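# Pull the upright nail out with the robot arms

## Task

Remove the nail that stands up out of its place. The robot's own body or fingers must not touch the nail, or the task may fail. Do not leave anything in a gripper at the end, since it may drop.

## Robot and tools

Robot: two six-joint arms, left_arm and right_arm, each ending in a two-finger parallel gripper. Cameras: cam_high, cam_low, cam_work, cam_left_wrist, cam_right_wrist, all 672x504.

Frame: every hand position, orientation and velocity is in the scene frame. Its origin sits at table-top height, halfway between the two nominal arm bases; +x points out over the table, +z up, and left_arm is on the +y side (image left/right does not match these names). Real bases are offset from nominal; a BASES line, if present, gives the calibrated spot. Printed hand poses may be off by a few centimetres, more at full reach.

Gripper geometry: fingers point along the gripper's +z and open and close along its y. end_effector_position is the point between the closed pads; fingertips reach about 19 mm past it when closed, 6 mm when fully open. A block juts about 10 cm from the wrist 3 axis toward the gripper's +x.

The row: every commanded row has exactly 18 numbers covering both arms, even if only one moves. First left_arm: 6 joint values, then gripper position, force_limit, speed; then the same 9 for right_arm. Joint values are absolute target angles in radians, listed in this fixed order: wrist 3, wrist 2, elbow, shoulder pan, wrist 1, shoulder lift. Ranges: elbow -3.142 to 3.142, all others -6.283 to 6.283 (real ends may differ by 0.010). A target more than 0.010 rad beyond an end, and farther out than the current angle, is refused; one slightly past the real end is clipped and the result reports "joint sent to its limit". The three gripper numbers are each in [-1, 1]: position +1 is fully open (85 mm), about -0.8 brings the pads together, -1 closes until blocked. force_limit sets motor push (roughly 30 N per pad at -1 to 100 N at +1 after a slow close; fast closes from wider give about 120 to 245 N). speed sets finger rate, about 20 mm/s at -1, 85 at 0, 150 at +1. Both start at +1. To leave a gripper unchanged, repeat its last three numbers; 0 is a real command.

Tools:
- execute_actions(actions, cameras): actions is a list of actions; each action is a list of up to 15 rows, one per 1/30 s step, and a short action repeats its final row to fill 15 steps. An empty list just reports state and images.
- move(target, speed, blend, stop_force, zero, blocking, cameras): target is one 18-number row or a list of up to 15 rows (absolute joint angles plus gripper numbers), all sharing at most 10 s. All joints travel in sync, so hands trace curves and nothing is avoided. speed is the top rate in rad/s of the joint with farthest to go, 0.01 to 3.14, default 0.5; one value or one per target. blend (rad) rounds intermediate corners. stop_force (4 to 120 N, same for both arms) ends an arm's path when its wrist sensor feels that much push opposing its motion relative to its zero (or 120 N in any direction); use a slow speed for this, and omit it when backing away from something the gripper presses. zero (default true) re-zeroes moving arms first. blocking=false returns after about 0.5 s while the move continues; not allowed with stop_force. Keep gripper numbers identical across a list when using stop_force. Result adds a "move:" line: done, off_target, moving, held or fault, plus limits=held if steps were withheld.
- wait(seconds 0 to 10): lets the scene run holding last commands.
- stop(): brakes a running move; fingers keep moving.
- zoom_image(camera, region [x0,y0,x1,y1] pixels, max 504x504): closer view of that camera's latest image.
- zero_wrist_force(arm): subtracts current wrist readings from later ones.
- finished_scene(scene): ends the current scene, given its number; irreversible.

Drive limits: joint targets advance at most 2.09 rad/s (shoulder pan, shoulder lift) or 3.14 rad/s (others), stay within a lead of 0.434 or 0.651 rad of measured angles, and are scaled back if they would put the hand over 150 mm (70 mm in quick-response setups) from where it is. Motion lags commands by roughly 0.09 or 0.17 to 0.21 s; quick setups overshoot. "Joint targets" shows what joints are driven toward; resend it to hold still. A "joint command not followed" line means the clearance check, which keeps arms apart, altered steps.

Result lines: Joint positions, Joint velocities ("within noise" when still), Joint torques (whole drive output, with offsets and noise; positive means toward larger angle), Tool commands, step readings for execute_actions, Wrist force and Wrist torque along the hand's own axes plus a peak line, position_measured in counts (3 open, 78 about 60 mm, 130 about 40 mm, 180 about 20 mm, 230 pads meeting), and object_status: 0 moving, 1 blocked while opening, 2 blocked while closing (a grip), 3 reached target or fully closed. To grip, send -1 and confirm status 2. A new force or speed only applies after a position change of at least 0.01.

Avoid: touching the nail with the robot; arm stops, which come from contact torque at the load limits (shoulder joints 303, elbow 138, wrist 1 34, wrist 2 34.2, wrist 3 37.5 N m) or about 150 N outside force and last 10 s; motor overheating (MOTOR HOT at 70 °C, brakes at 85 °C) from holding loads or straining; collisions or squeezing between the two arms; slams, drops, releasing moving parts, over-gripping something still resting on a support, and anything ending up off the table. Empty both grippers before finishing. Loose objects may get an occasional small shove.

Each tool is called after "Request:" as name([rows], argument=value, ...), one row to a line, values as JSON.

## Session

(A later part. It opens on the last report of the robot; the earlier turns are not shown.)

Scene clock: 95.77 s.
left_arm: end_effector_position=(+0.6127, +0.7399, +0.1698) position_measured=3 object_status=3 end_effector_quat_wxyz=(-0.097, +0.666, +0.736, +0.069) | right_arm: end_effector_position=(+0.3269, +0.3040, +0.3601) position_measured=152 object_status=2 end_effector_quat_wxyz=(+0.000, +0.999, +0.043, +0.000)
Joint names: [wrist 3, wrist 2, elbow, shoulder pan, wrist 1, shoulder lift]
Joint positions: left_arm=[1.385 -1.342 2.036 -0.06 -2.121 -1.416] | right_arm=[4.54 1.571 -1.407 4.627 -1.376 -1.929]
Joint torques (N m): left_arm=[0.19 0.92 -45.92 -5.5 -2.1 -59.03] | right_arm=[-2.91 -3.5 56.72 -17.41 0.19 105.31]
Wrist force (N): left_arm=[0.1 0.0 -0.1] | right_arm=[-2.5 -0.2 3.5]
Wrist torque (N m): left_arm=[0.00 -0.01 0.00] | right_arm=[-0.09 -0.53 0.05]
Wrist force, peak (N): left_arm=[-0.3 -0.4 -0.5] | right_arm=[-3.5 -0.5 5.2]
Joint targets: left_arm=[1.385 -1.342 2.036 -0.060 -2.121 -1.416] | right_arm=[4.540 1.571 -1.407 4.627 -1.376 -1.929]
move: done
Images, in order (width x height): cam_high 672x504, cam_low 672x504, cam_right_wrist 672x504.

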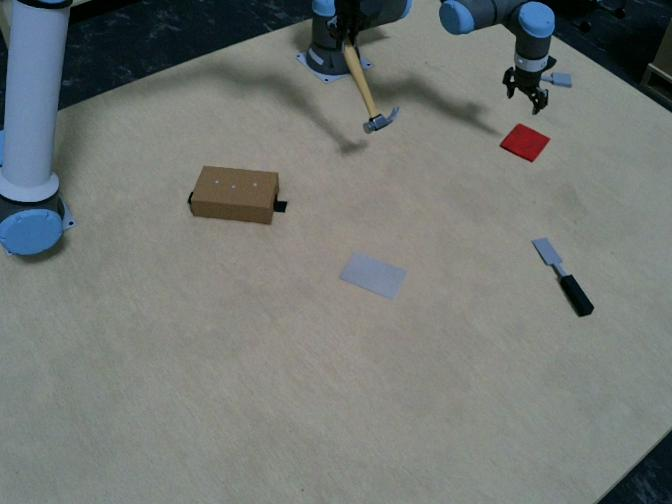

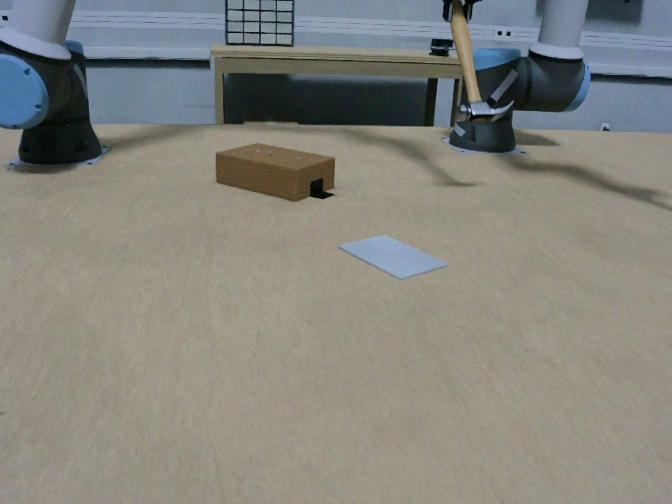

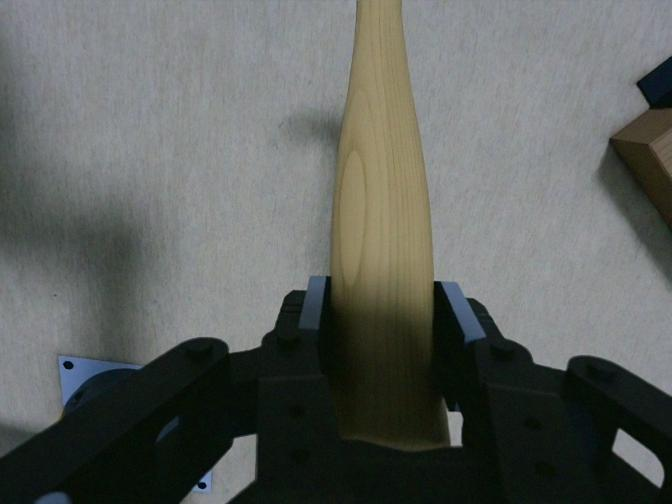

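Request:
move(target=[1.385,-1.342,2.036,-0.06,-2.121,-1.416,1,1,1,4.7574,1.5708,-1.7223,4.7574,-1.4136,-1.5765,-1,0.9,-1], speed=0.25)

Request:
zoom_image(camera="cam_right_wrist", region=[420, 0, 672, 250])

Scene clock: 99.07 s.
left_arm: end_effector_position=(+0.6127, +0.7399, +0.1698) position_measured=3 object_status=3 end_effector_quat_wxyz=(-0.097, +0.666, +0.736, +0.069) | right_arm: end_effector_position=(+0.2197, +0.1220, +0.4200) position_measured=152 object_status=2 end_effector_quat_wxyz=(+0.000, +1.000, -0.001, +0.000)
Joint names: [wrist 3, wrist 2, elbow, shoulder pan, wrist 1, shoulder lift]
Joint positions: left_arm=[1.385 -1.342 2.036 -0.06 -2.121 -1.416] | right_arm=[4.757 1.571 -1.722 4.757 -1.414 -1.577]
Joint torques (N m): left_arm=[0.22 0.8 -46.59 -6.6 -1.96 -55.78] | right_arm=[3.22 -0.04 43.04 20.09 0.39 71.61]
Wrist force (N): left_arm=[0.0 -0.1 -0.1] | right_arm=[-2.4 0.0 2.8]
Wrist torque (N m): left_arm=[-0.01 0.01 0.00] | right_arm=[-0.10 -0.56 0.04]
Wrist force, peak (N): left_arm=[-0.1 -0.4 -0.5] | right_arm=[-2.2 -1.3 4.8]
Joint targets: left_arm=[1.385 -1.342 2.036 -0.060 -2.121 -1.416] | right_arm=[4.757 1.571 -1.722 4.757 -1.414 -1.577]
move: done

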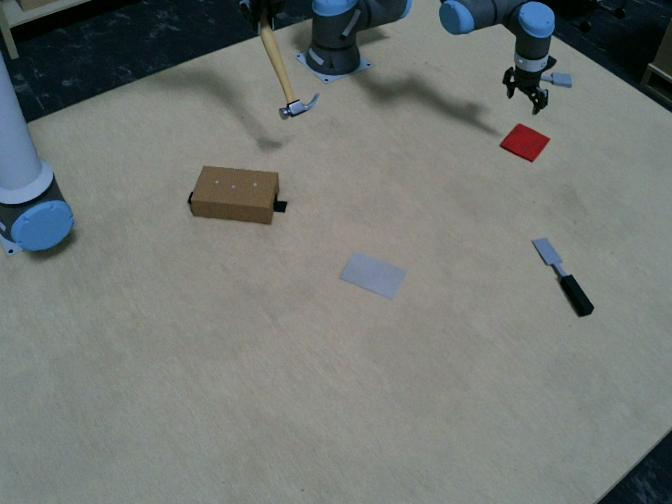

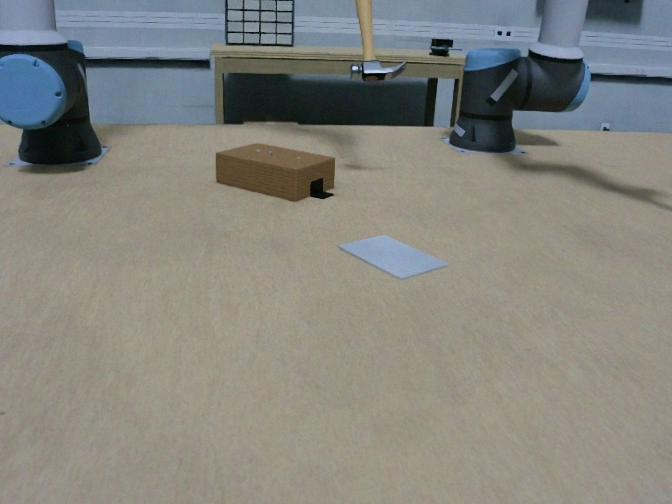

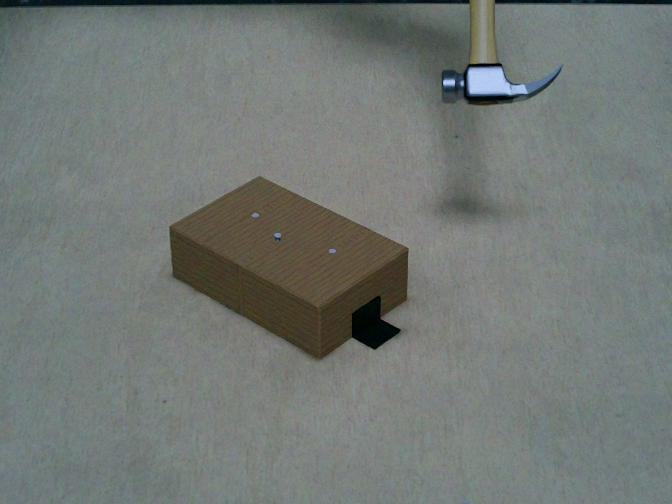

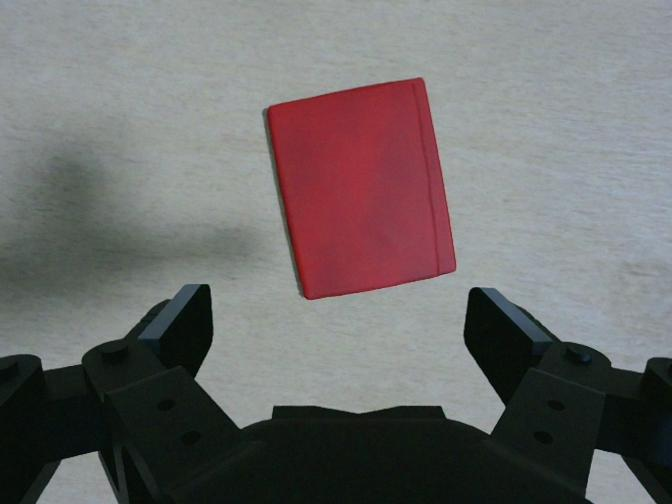

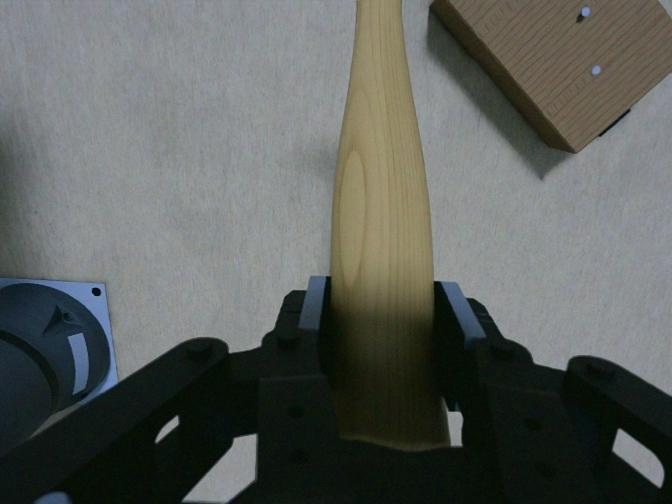

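Scaled by 2.000 from the camera's 672x504 image, which has a finer 960x720 frame.

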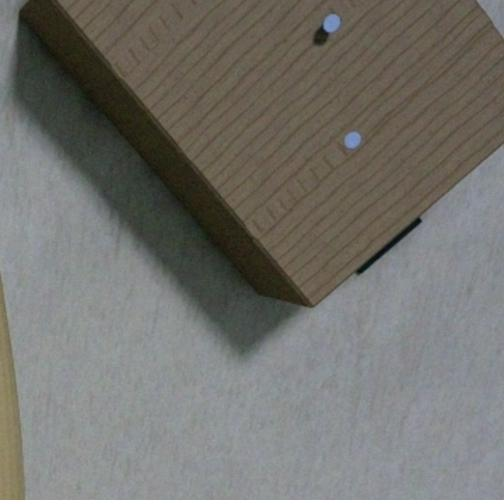

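Request:
move(target=[1.385,-1.342,2.036,-0.06,-2.121,-1.416,1,1,1,4.7124,2.094,-2.0134,4.2289,-1.4569,-1.2421,-1,0.9,-1], speed=0.25)

Request:
zoom_image(camera="cam_low", region=[190, 0, 400, 210])

Request:
zoom_image(camera="cam_work", region=[150, 0, 450, 300])

Scene clock: 104.80 s.
left_arm: end_effector_position=(+0.6127, +0.7399, +0.1698) position_measured=3 object_status=3 end_effector_quat_wxyz=(-0.097, +0.666, +0.736, +0.069) | right_arm: end_effector_position=(+0.3325, -0.1545, +0.4497) position_measured=152 object_status=2 end_effector_quat_wxyz=(-0.062, +0.938, -0.232, -0.251)
Joint names: [wrist 3, wrist 2, elbow, shoulder pan, wrist 1, shoulder lift]
Joint positions: left_arm=[1.385 -1.342 2.036 -0.06 -2.121 -1.416] | right_arm=[4.712 2.094 -2.013 4.229 -1.457 -1.242]
Joint torques (N m): left_arm=[-0.04 0.46 -45.53 -6.59 -2.18 -58.99] | right_arm=[-3.22 6.63 44.05 -18.28 0.31 41.2]
Wrist force (N): left_arm=[-0.2 -0.1 -0.2] | right_arm=[-1.6 0.1 3.3]
Wrist torque (N m): left_arm=[-0.02 0.03 -0.01] | right_arm=[-0.17 -0.18 -0.01]
Wrist force, peak (N): left_arm=[-0.3 -0.3 -0.5] | right_arm=[-4.7 -2.1 3.1]
Joint targets: left_arm=[1.385 -1.342 2.036 -0.060 -2.121 -1.416] | right_arm=[4.712 2.094 -2.013 4.229 -1.457 -1.242]
move: done

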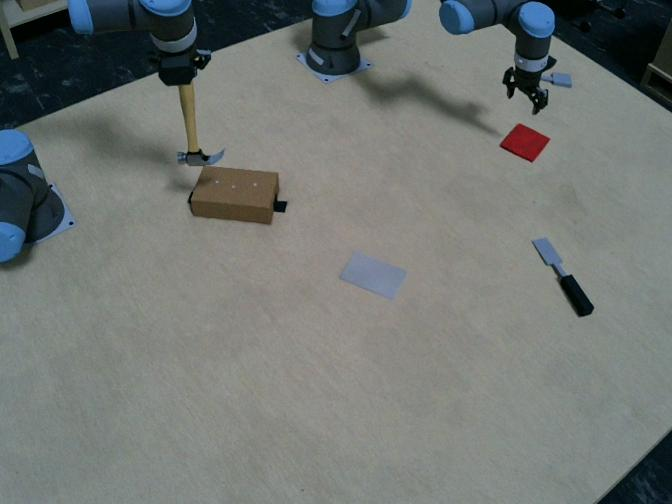

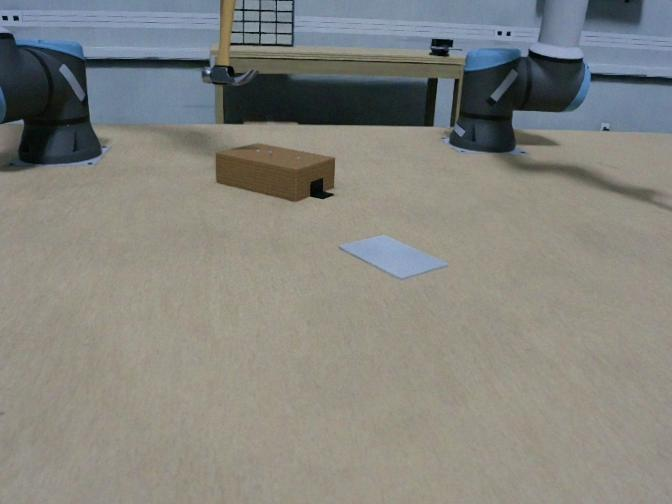

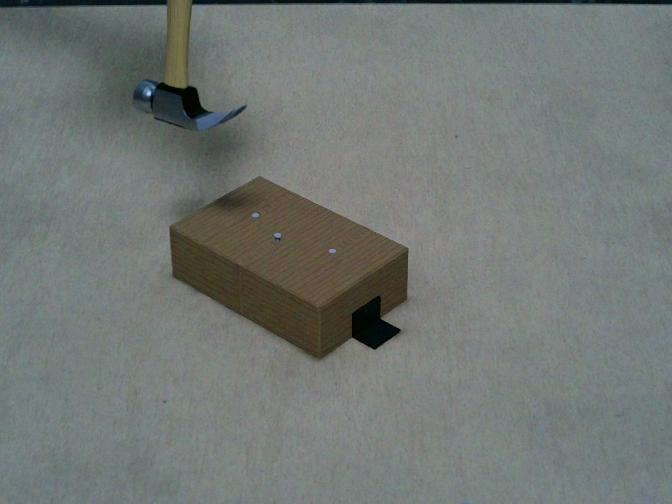

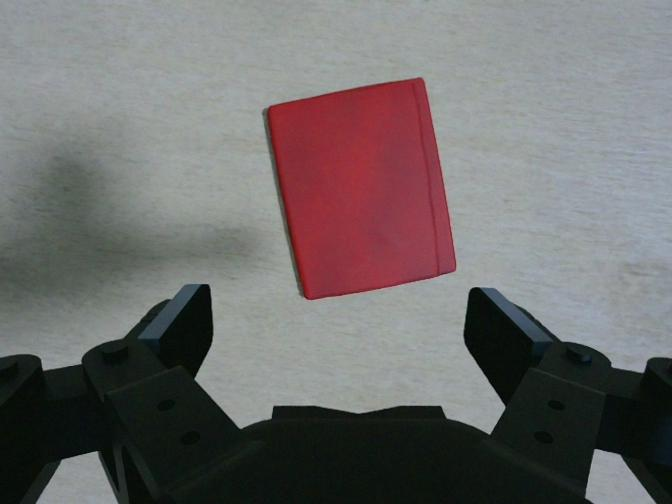

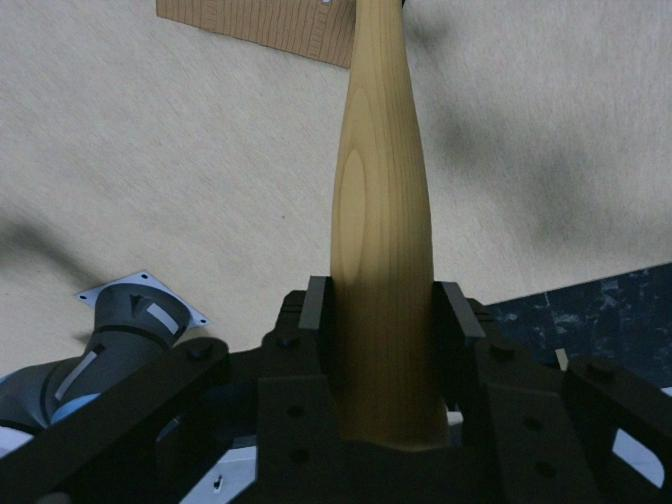

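Scaled by 2.400 from the camera's 672x504 image, which has a finer 960x720 frame.

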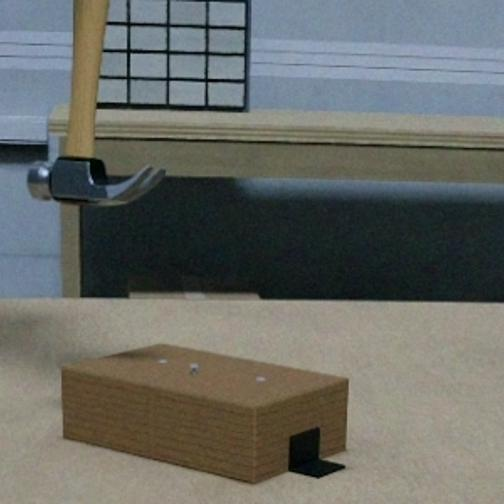

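Scaled by 1.680 from the camera's 672x504 image, which has a finer 960x720 frame.

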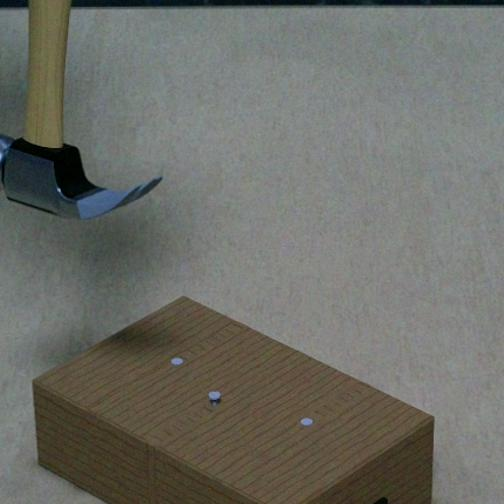

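Request:
move(target=[1.385,-1.342,2.036,-0.06,-2.121,-1.416,1,1,1,4.7124,2.094,-1.6469,4.2289,-1.9880,-1.8630,-1,0.9,-1], speed=0.25)

Request:
zoom_image(camera="cam_low", region=[190, 50, 370, 220])

Request:
zoom_image(camera="cam_work", region=[160, 100, 420, 320])

Scene clock: 110.53 s.
left_arm: end_effector_position=(+0.6127, +0.7399, +0.1698) position_measured=3 object_status=3 end_effector_quat_wxyz=(-0.097, +0.666, +0.736, +0.069) | right_arm: end_effector_position=(+0.3934, -0.0390, +0.3031) position_measured=152 object_status=2 end_effector_quat_wxyz=(+0.301, +0.843, -0.311, -0.321)
Joint names: [wrist 3, wrist 2, elbow, shoulder pan, wrist 1, shoulder lift]
Joint positions: left_arm=[1.385 -1.342 2.036 -0.06 -2.121 -1.416] | right_arm=[4.712 2.094 -1.647 4.229 -1.988 -1.863]
Joint torques (N m): left_arm=[0.09 0.22 -46.16 -4.95 -1.85 -54.76] | right_arm=[-1.89 5.35 50.34 -6.45 -3.18 64.68]
Wrist force (N): left_arm=[0.1 0.0 -0.3] | right_arm=[-1.9 -2.0 2.7]
Wrist torque (N m): left_arm=[0.00 -0.01 -0.01] | right_arm=[0.39 -0.22 -0.32]
Wrist force, peak (N): left_arm=[-0.2 -0.2 -0.6] | right_arm=[-2.4 -4.9 2.0]
Joint targets: left_arm=[1.385 -1.342 2.036 -0.060 -2.121 -1.416] | right_arm=[4.712 2.094 -1.647 4.229 -1.988 -1.863]
move: done

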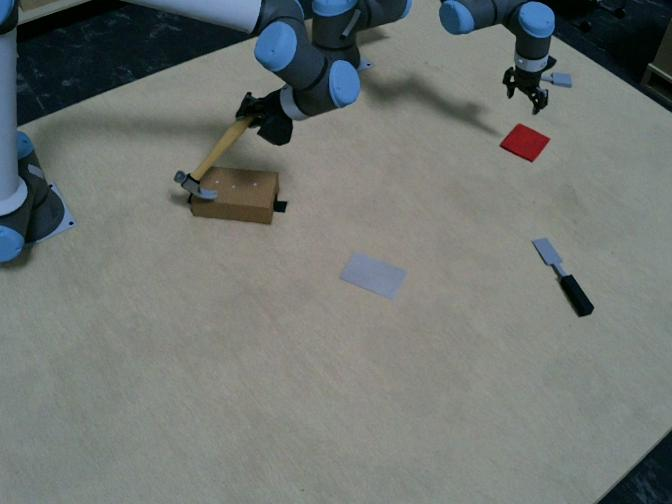

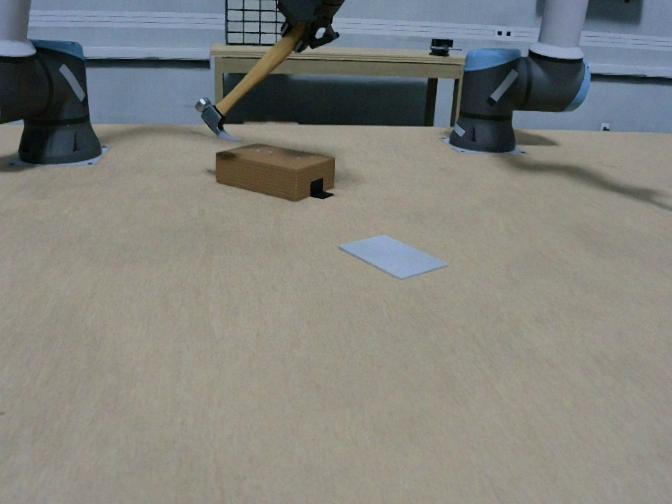

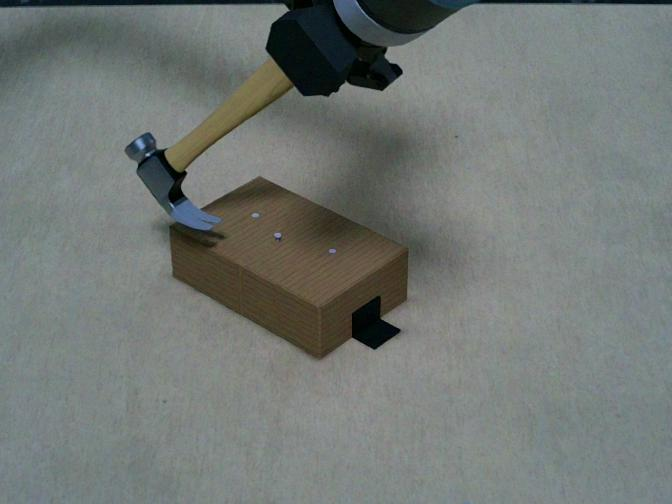

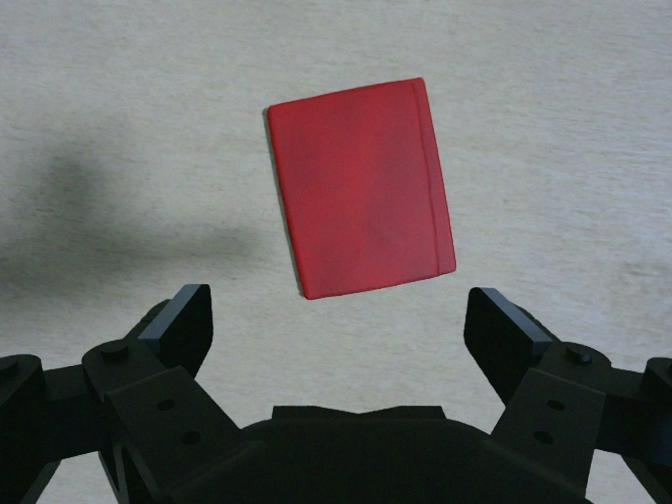

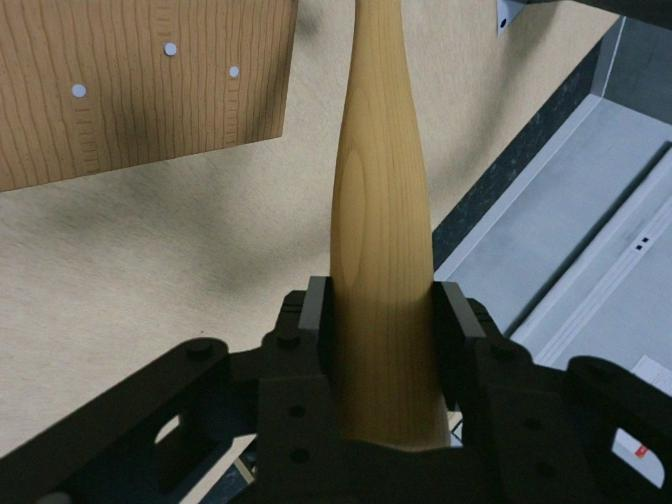

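Scaled by 2.800 from the camera's 672x504 image, which has a finer 960x720 frame.

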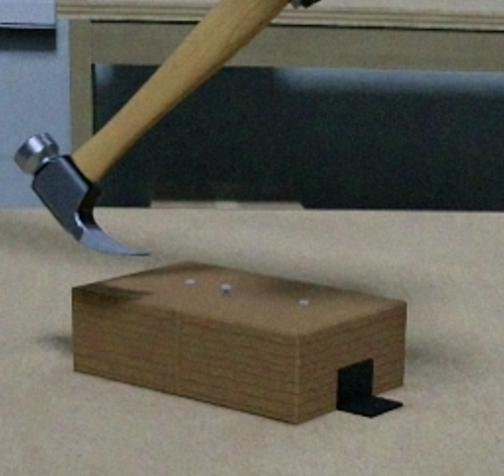

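Scaled by 1.938 from the camera's 672x504 image, which has a finer 960x720 frame.

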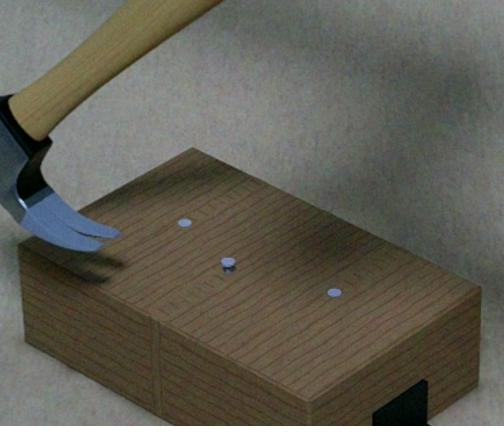

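Request:
move(target=[1.385,-1.342,2.036,-0.06,-2.121,-1.416,1,1,1,4.7124,2.094,-1.6264,4.3477,-1.9932,-1.8782,-1,0.9,-1], speed=0.15)

Request:
zoom_image(camera="cam_low", region=[190, 50, 370, 220])

Request:
zoom_image(camera="cam_work", region=[160, 100, 420, 320])

Scene clock: 115.20 s.
left_arm: end_effector_position=(+0.6127, +0.7399, +0.1698) position_measured=3 object_status=3 end_effector_quat_wxyz=(-0.097, +0.666, +0.736, +0.069) | right_arm: end_effector_position=(+0.3315, +0.0042, +0.3031) position_measured=152 object_status=2 end_effector_quat_wxyz=(+0.320, +0.859, -0.260, -0.302)
Joint names: [wrist 3, wrist 2, elbow, shoulder pan, wrist 1, shoulder lift]
Joint positions: left_arm=[1.385 -1.342 2.036 -0.06 -2.121 -1.416] | right_arm=[4.712 2.094 -1.626 4.348 -1.993 -1.878]
Joint torques (N m): left_arm=[-0.03 1.51 -45.19 -9.24 -2.41 -56.98] | right_arm=[1.24 4.42 48.87 21.38 -3.41 66.91]
Wrist force (N): left_arm=[-0.1 -0.1 -0.3] | right_arm=[-2.0 -1.9 2.8]
Wrist torque (N m): left_arm=[0.00 0.02 0.00] | right_arm=[0.42 -0.17 -0.33]
Wrist force, peak (N): left_arm=[-0.4 -0.3 -0.2] | right_arm=[-3.3 -2.6 3.9]
Joint targets: left_arm=[1.385 -1.342 2.036 -0.060 -2.121 -1.416] | right_arm=[4.712 2.094 -1.626 4.348 -1.993 -1.878]
move: done

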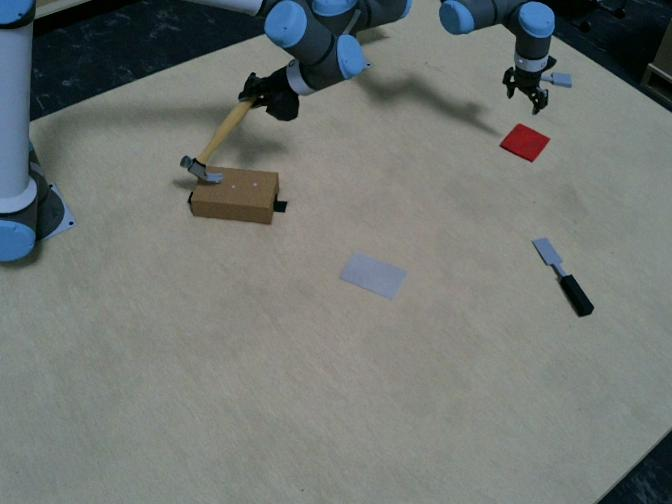

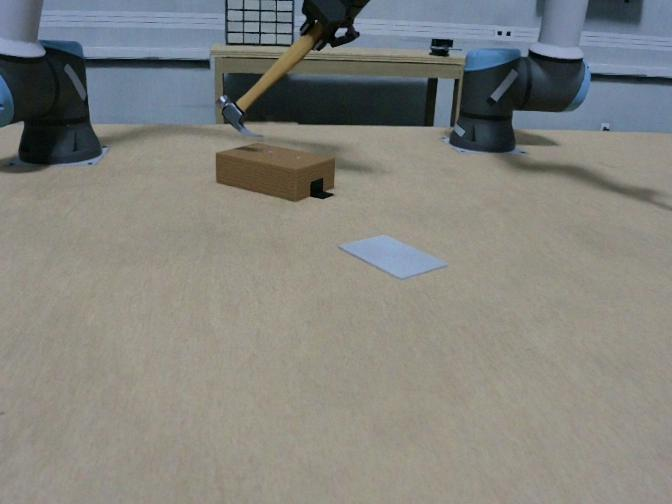

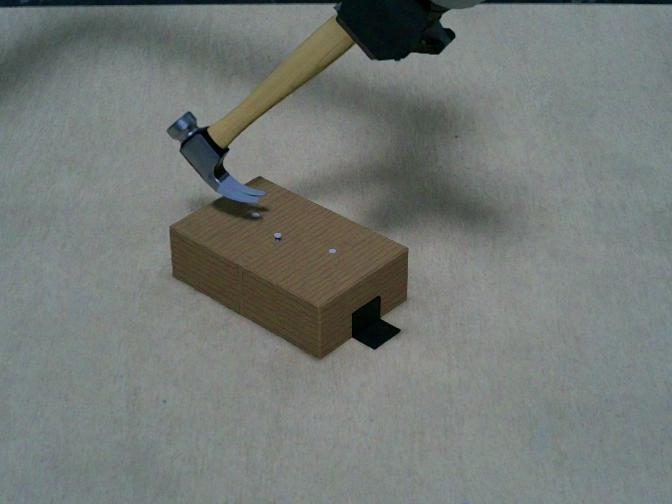

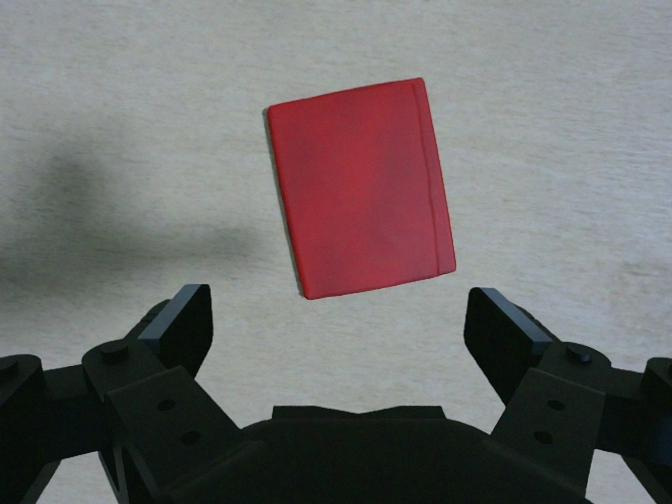

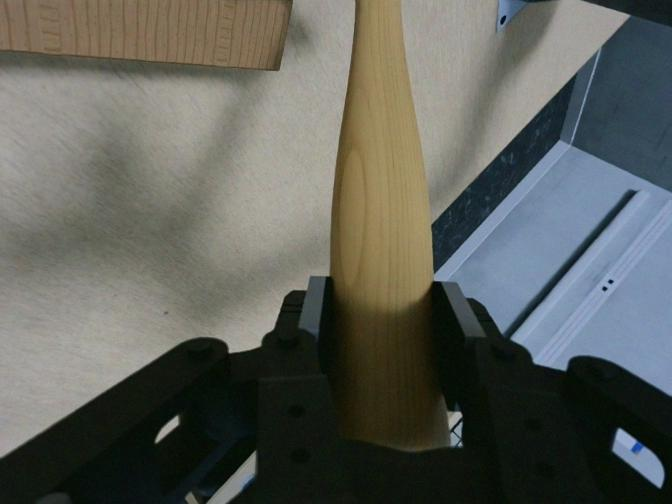

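Scaled by 2.800 from the camera's 672x504 image, which has a finer 960x720 frame.

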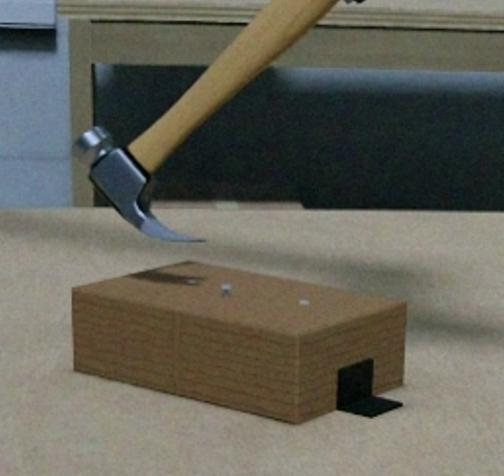

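Scaled by 1.938 from the camera's 672x504 image, which has a finer 960x720 frame.

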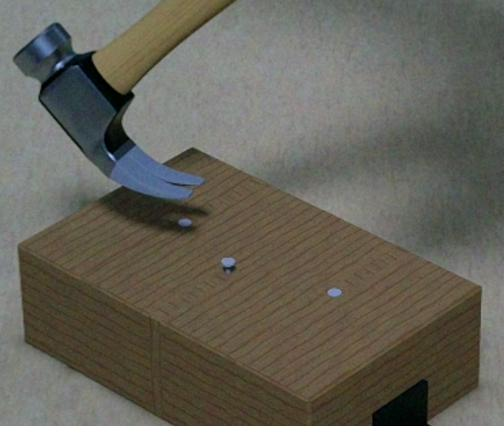

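Request:
move(target=[1.385,-1.342,2.036,-0.06,-2.121,-1.416,1,1,1,4.7124,2.094,-1.6477,4.3335,-1.9597,-1.8904,-1,0.9,-1], speed=0.1, stop_force=10, cameras=["cam_low","cam_work"])

Request:
zoom_image(camera="cam_low", region=[210, 110, 330, 200])

Request:
zoom_image(camera="cam_work", region=[180, 140, 340, 260])

Scene clock: 117.97 s.
left_arm: end_effector_position=(+0.6127, +0.7399, +0.1698) position_measured=3 object_status=3 end_effector_quat_wxyz=(-0.097, +0.666, +0.736, +0.069) | right_arm: end_effector_position=(+0.3397, +0.0006, +0.2830) position_measured=152 object_status=2 end_effector_quat_wxyz=(+0.318, +0.858, -0.266, -0.305)
Joint names: [wrist 3, wrist 2, elbow, shoulder pan, wrist 1, shoulder lift]
Joint positions: left_arm=[1.385 -1.342 2.036 -0.06 -2.121 -1.416] | right_arm=[4.712 2.094 -1.648 4.333 -1.96 -1.89]
Joint torques (N m): left_arm=[-0.24 0.51 -45.27 -3.17 -1.84 -58.34] | right_arm=[2.19 3.8 37.73 -17.31 3.5 64.95]
Wrist force (N): left_arm=[-0.2 -0.1 0.0] | right_arm=[-1.6 -2.2 3.5]
Wrist torque (N m): left_arm=[-0.01 0.04 -0.01] | right_arm=[0.38 -0.29 -0.36]
Wrist force, peak (N): left_arm=[-0.1 0.1 -0.6] | right_arm=[-1.9 -2.8 3.4]
Joint targets: left_arm=[1.385 -1.342 2.036 -0.060 -2.121 -1.416] | right_arm=[4.712 2.094 -1.648 4.334 -1.960 -1.890]
move: done
Images, in order (width x height): cam_low 672x504, cam_work 672x504.

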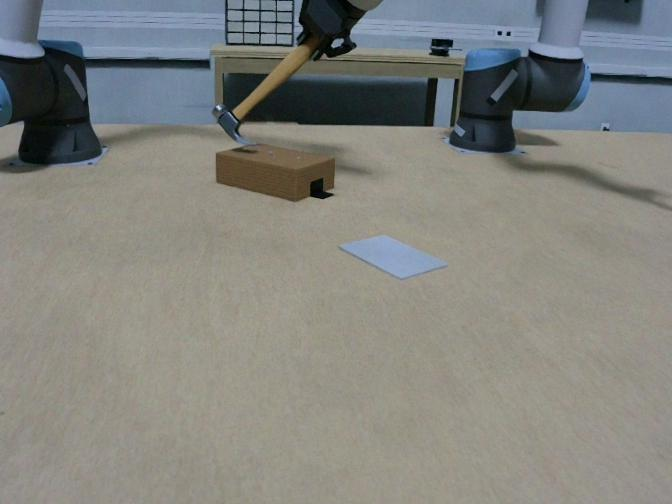

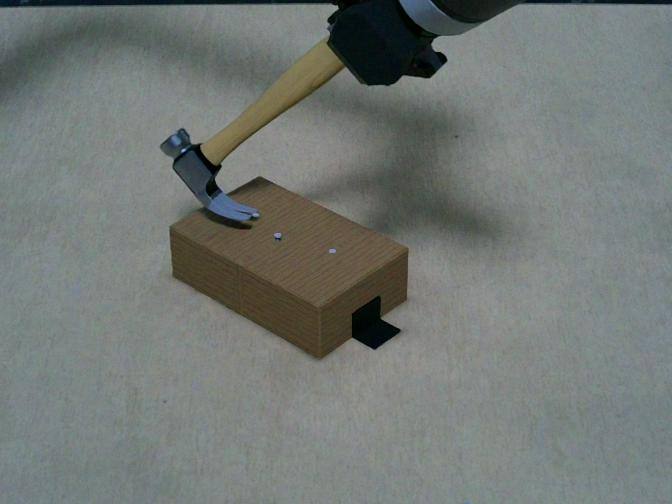

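Scaled by 4.200 from the camera's 672x504 image, which has a finer 960x720 frame.

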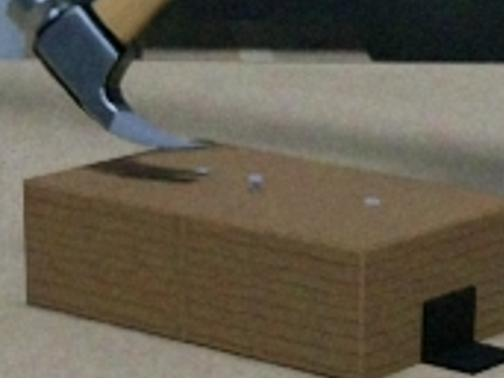

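Scaled by 3.150 from the camera's 672x504 image, which has a finer 960x720 frame.

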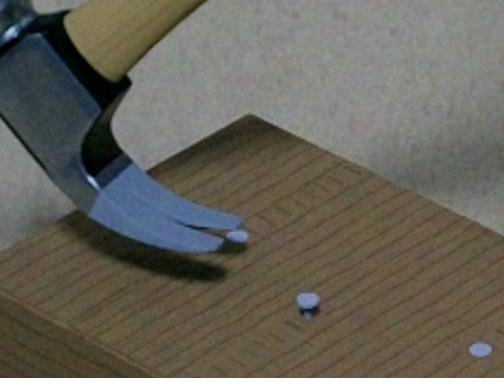

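Request:
move(target=[1.385,-1.342,2.036,-0.06,-2.121,-1.416,1,1,1,4.7124,2.094,-1.6822,4.3335,-1.9017,-1.9140,-1,0.9,-1], speed=0.02, stop_force=6, cameras=["cam_low","cam_work"])

Request:
zoom_image(camera="cam_low", region=[210, 110, 330, 200])

Request:
zoom_image(camera="cam_work", region=[180, 140, 340, 260])

Scene clock: 120.73 s.
left_arm: end_effector_position=(+0.6127, +0.7399, +0.1698) position_measured=3 object_status=3 end_effector_quat_wxyz=(-0.097, +0.666, +0.736, +0.069) | right_arm: end_effector_position=(+0.3397, +0.0008, +0.2689) position_measured=152 object_status=2 end_effector_quat_wxyz=(+0.318, +0.858, -0.266, -0.305)
Joint names: [wrist 3, wrist 2, elbow, shoulder pan, wrist 1, shoulder lift]
Joint positions: left_arm=[1.385 -1.342 2.036 -0.06 -2.121 -1.416] | right_arm=[4.712 2.094 -1.662 4.333 -1.936 -1.9]
Joint torques (N m): left_arm=[0.11 1.11 -44.79 -4.66 -2.07 -57.35] | right_arm=[2.37 3.41 44.3 -18.21 -2.45 91.28]
Wrist force (N): left_arm=[0.0 -0.2 -0.1] | right_arm=[-5.2 0.6 -0.5]
Wrist torque (N m): left_arm=[-0.03 0.00 -0.01] | right_arm=[0.09 -0.17 -0.21]
Wrist force, peak (N): left_arm=[-0.5 0.1 -0.5] | right_arm=[-8.1 3.0 -5.5]
Joint targets: left_arm=[1.385 -1.342 2.036 -0.060 -2.121 -1.416] | right_arm=[4.712 2.094 -1.662 4.333 -1.936 -1.900]
move: contact (right_arm); right_arm: the wrist 1 is farthest, 0.035 rad from its target
Images, in order (width x height): cam_low 672x504, cam_work 672x504.

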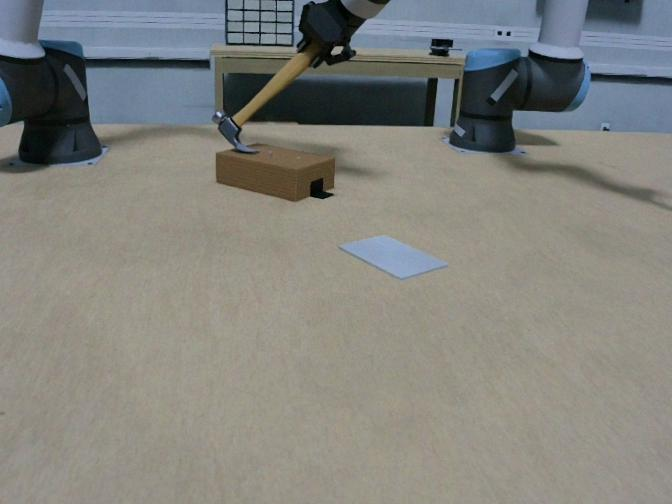

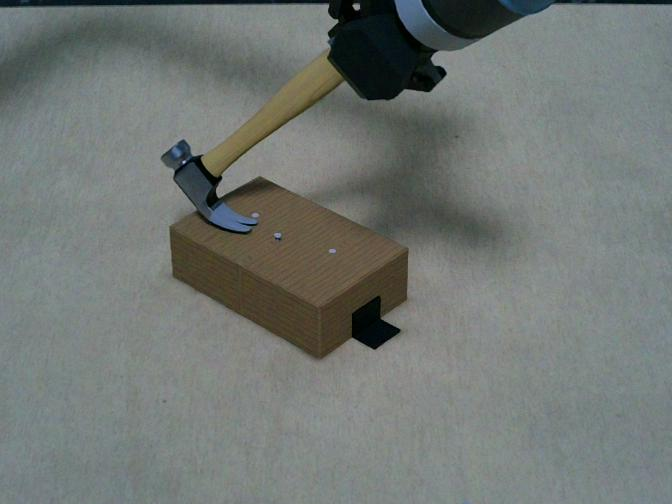

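Scaled by 4.200 from the camera's 672x504 image, which has a finer 960x720 frame.

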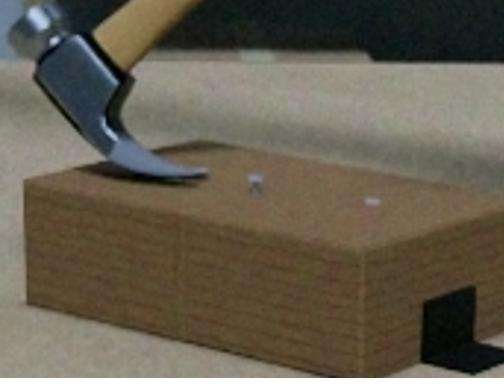

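Scaled by 3.150 from the camera's 672x504 image, which has a finer 960x720 frame.

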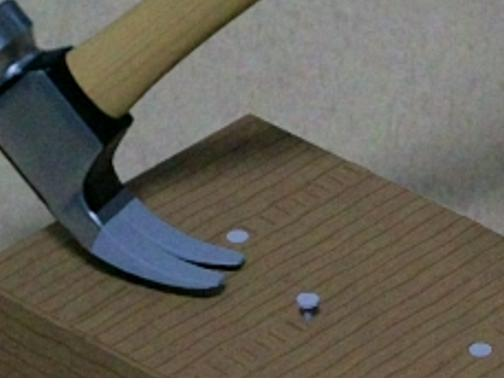

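Request:
move(target=[1.385,-1.342,2.036,-0.06,-2.121,-1.416,1,1,1,4.7124,2.094,-1.6339,4.3250,-1.9484,-1.9155,-1,0.9,-1], speed=0.03, cameras=["cam_low","cam_work"])

Request:
zoom_image(camera="cam_low", region=[210, 110, 330, 200])

Request:
zoom_image(camera="cam_work", region=[220, 190, 320, 265])

Scene clock: 122.73 s.
left_arm: end_effector_position=(+0.6127, +0.7399, +0.1698) position_measured=3 object_status=3 end_effector_quat_wxyz=(-0.097, +0.666, +0.736, +0.069) | right_arm: end_effector_position=(+0.3490, +0.0094, +0.2720) position_measured=152 object_status=2 end_effector_quat_wxyz=(+0.316, +0.856, -0.270, -0.306)
Joint names: [wrist 3, wrist 2, elbow, shoulder pan, wrist 1, shoulder lift]
Joint positions: left_arm=[1.385 -1.342 2.036 -0.06 -2.121 -1.416] | right_arm=[4.712 2.094 -1.634 4.325 -1.948 -1.915]
Joint torques (N m): left_arm=[-0.49 0.78 -46.72 -4.75 -2.33 -59.88] | right_arm=[2 3.15 49.41 -17.11 -3.07 67.58]
Wrist force (N): left_arm=[-0.1 0.0 -0.2] | right_arm=[-2.0 -2.3 3.1]
Wrist torque (N m): left_arm=[0.00 0.02 0.00] | right_arm=[0.37 -0.20 -0.37]
Wrist force, peak (N): left_arm=[0.0 -0.5 -0.3] | right_arm=[-5.1 0.6 -0.6]
Joint targets: left_arm=[1.385 -1.342 2.036 -0.060 -2.121 -1.416] | right_arm=[4.712 2.094 -1.634 4.325 -1.948 -1.915]
move: done
Images, in order (width x height): cam_low 672x504, cam_work 672x504.

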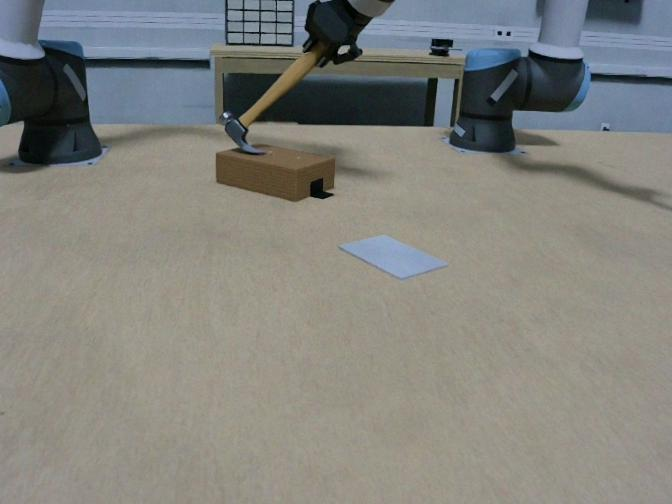

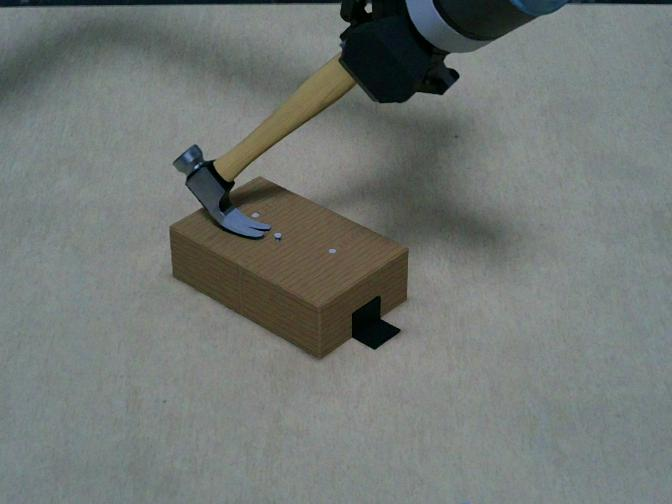

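Scaled by 4.200 from the camera's 672x504 image, which has a finer 960x720 frame.

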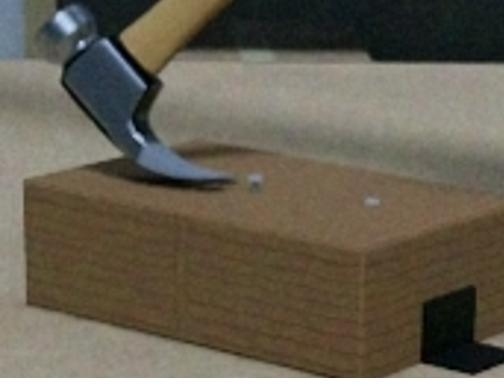

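Scaled by 5.040 from the camera's 672x504 image, which has a finer 960x720 frame.

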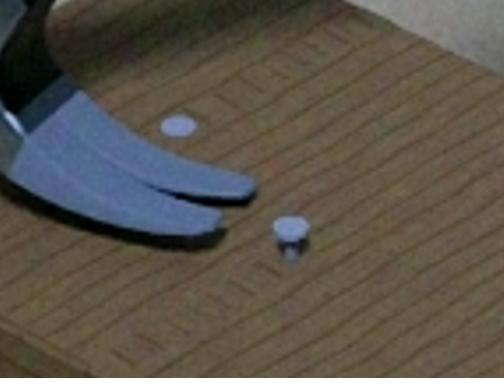

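Request:
move(target=[1.385,-1.342,2.036,-0.06,-2.121,-1.416,1,1,1,4.7124,2.094,-1.6369,4.3207,-1.9435,-1.9174,-1,0.9,-1], speed=0.02, stop_force=6, cameras=["cam_low","cam_work"])

Request:
zoom_image(camera="cam_work", region=[220, 190, 320, 265])

Request:
zoom_image(camera="cam_low", region=[240, 130, 300, 175])

Scene clock: 125.10 s.
left_arm: end_effector_position=(+0.6127, +0.7399, +0.1698) position_measured=3 object_status=3 end_effector_quat_wxyz=(-0.097, +0.666, +0.736, +0.069) | right_arm: end_effector_position=(+0.3501, +0.0090, +0.2708) position_measured=152 object_status=2 end_effector_quat_wxyz=(+0.316, +0.856, -0.270, -0.306)
Joint names: [wrist 3, wrist 2, elbow, shoulder pan, wrist 1, shoulder lift]
Joint positions: left_arm=[1.385 -1.342 2.036 -0.06 -2.121 -1.416] | right_arm=[4.712 2.094 -1.635 4.323 -1.946 -1.916]
Joint torques (N m): left_arm=[-0.27 0.97 -45.11 -3.43 -2.54 -57.79] | right_arm=[2.13 2.84 46.07 20.51 -3.27 94.18]
Wrist force (N): left_arm=[-0.1 0.0 -0.3] | right_arm=[-3.7 -1.3 0.9]
Wrist torque (N m): left_arm=[0.00 0.01 0.00] | right_arm=[0.23 -0.20 -0.32]
Wrist force, peak (N): left_arm=[-0.3 0.1 -0.5] | right_arm=[-7.4 2.0 -4.8]
Joint targets: left_arm=[1.385 -1.342 2.036 -0.060 -2.121 -1.416] | right_arm=[4.712 2.094 -1.635 4.323 -1.946 -1.916]
move: contact (right_arm)
Images, in order (width x height): cam_low 672x504, cam_work 672x504.

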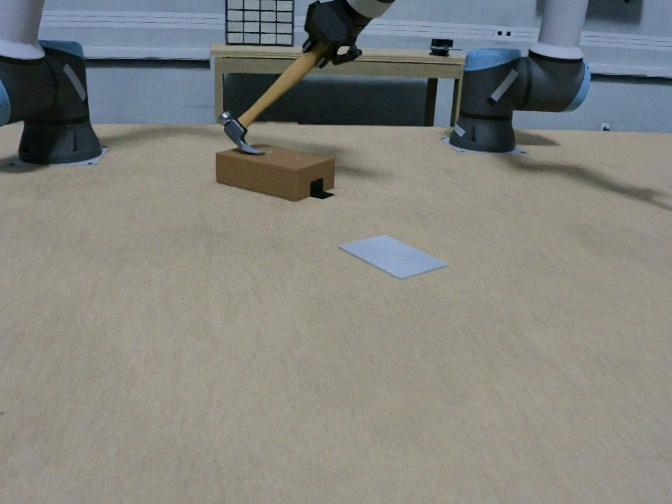

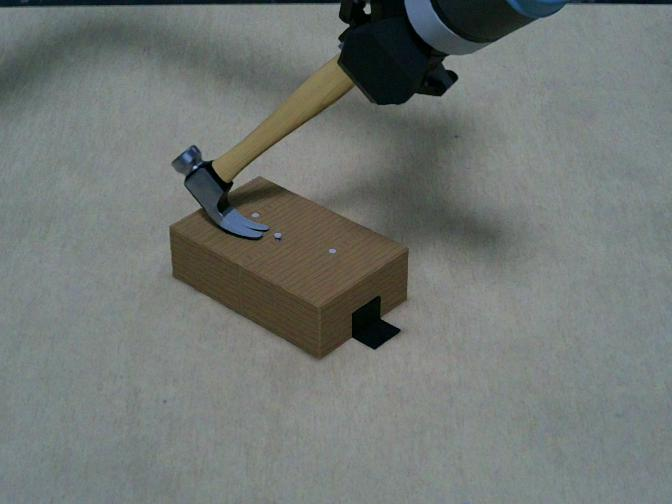

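Scaled by 5.040 from the camera's 672x504 image, which has a finer 960x720 frame.

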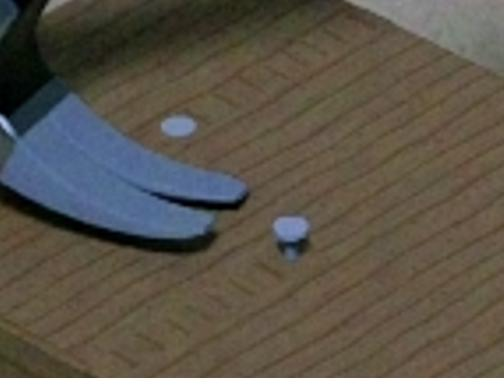

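Scaled by 8.400 from the camera's 672x504 image, which has a finer 960x720 frame.

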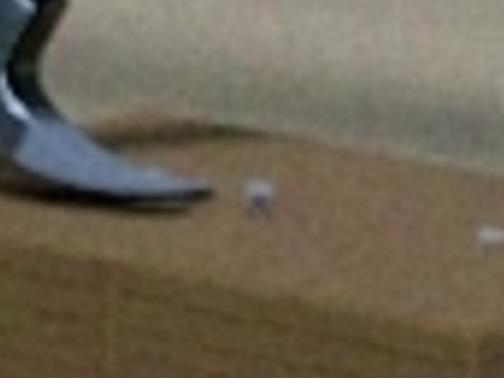

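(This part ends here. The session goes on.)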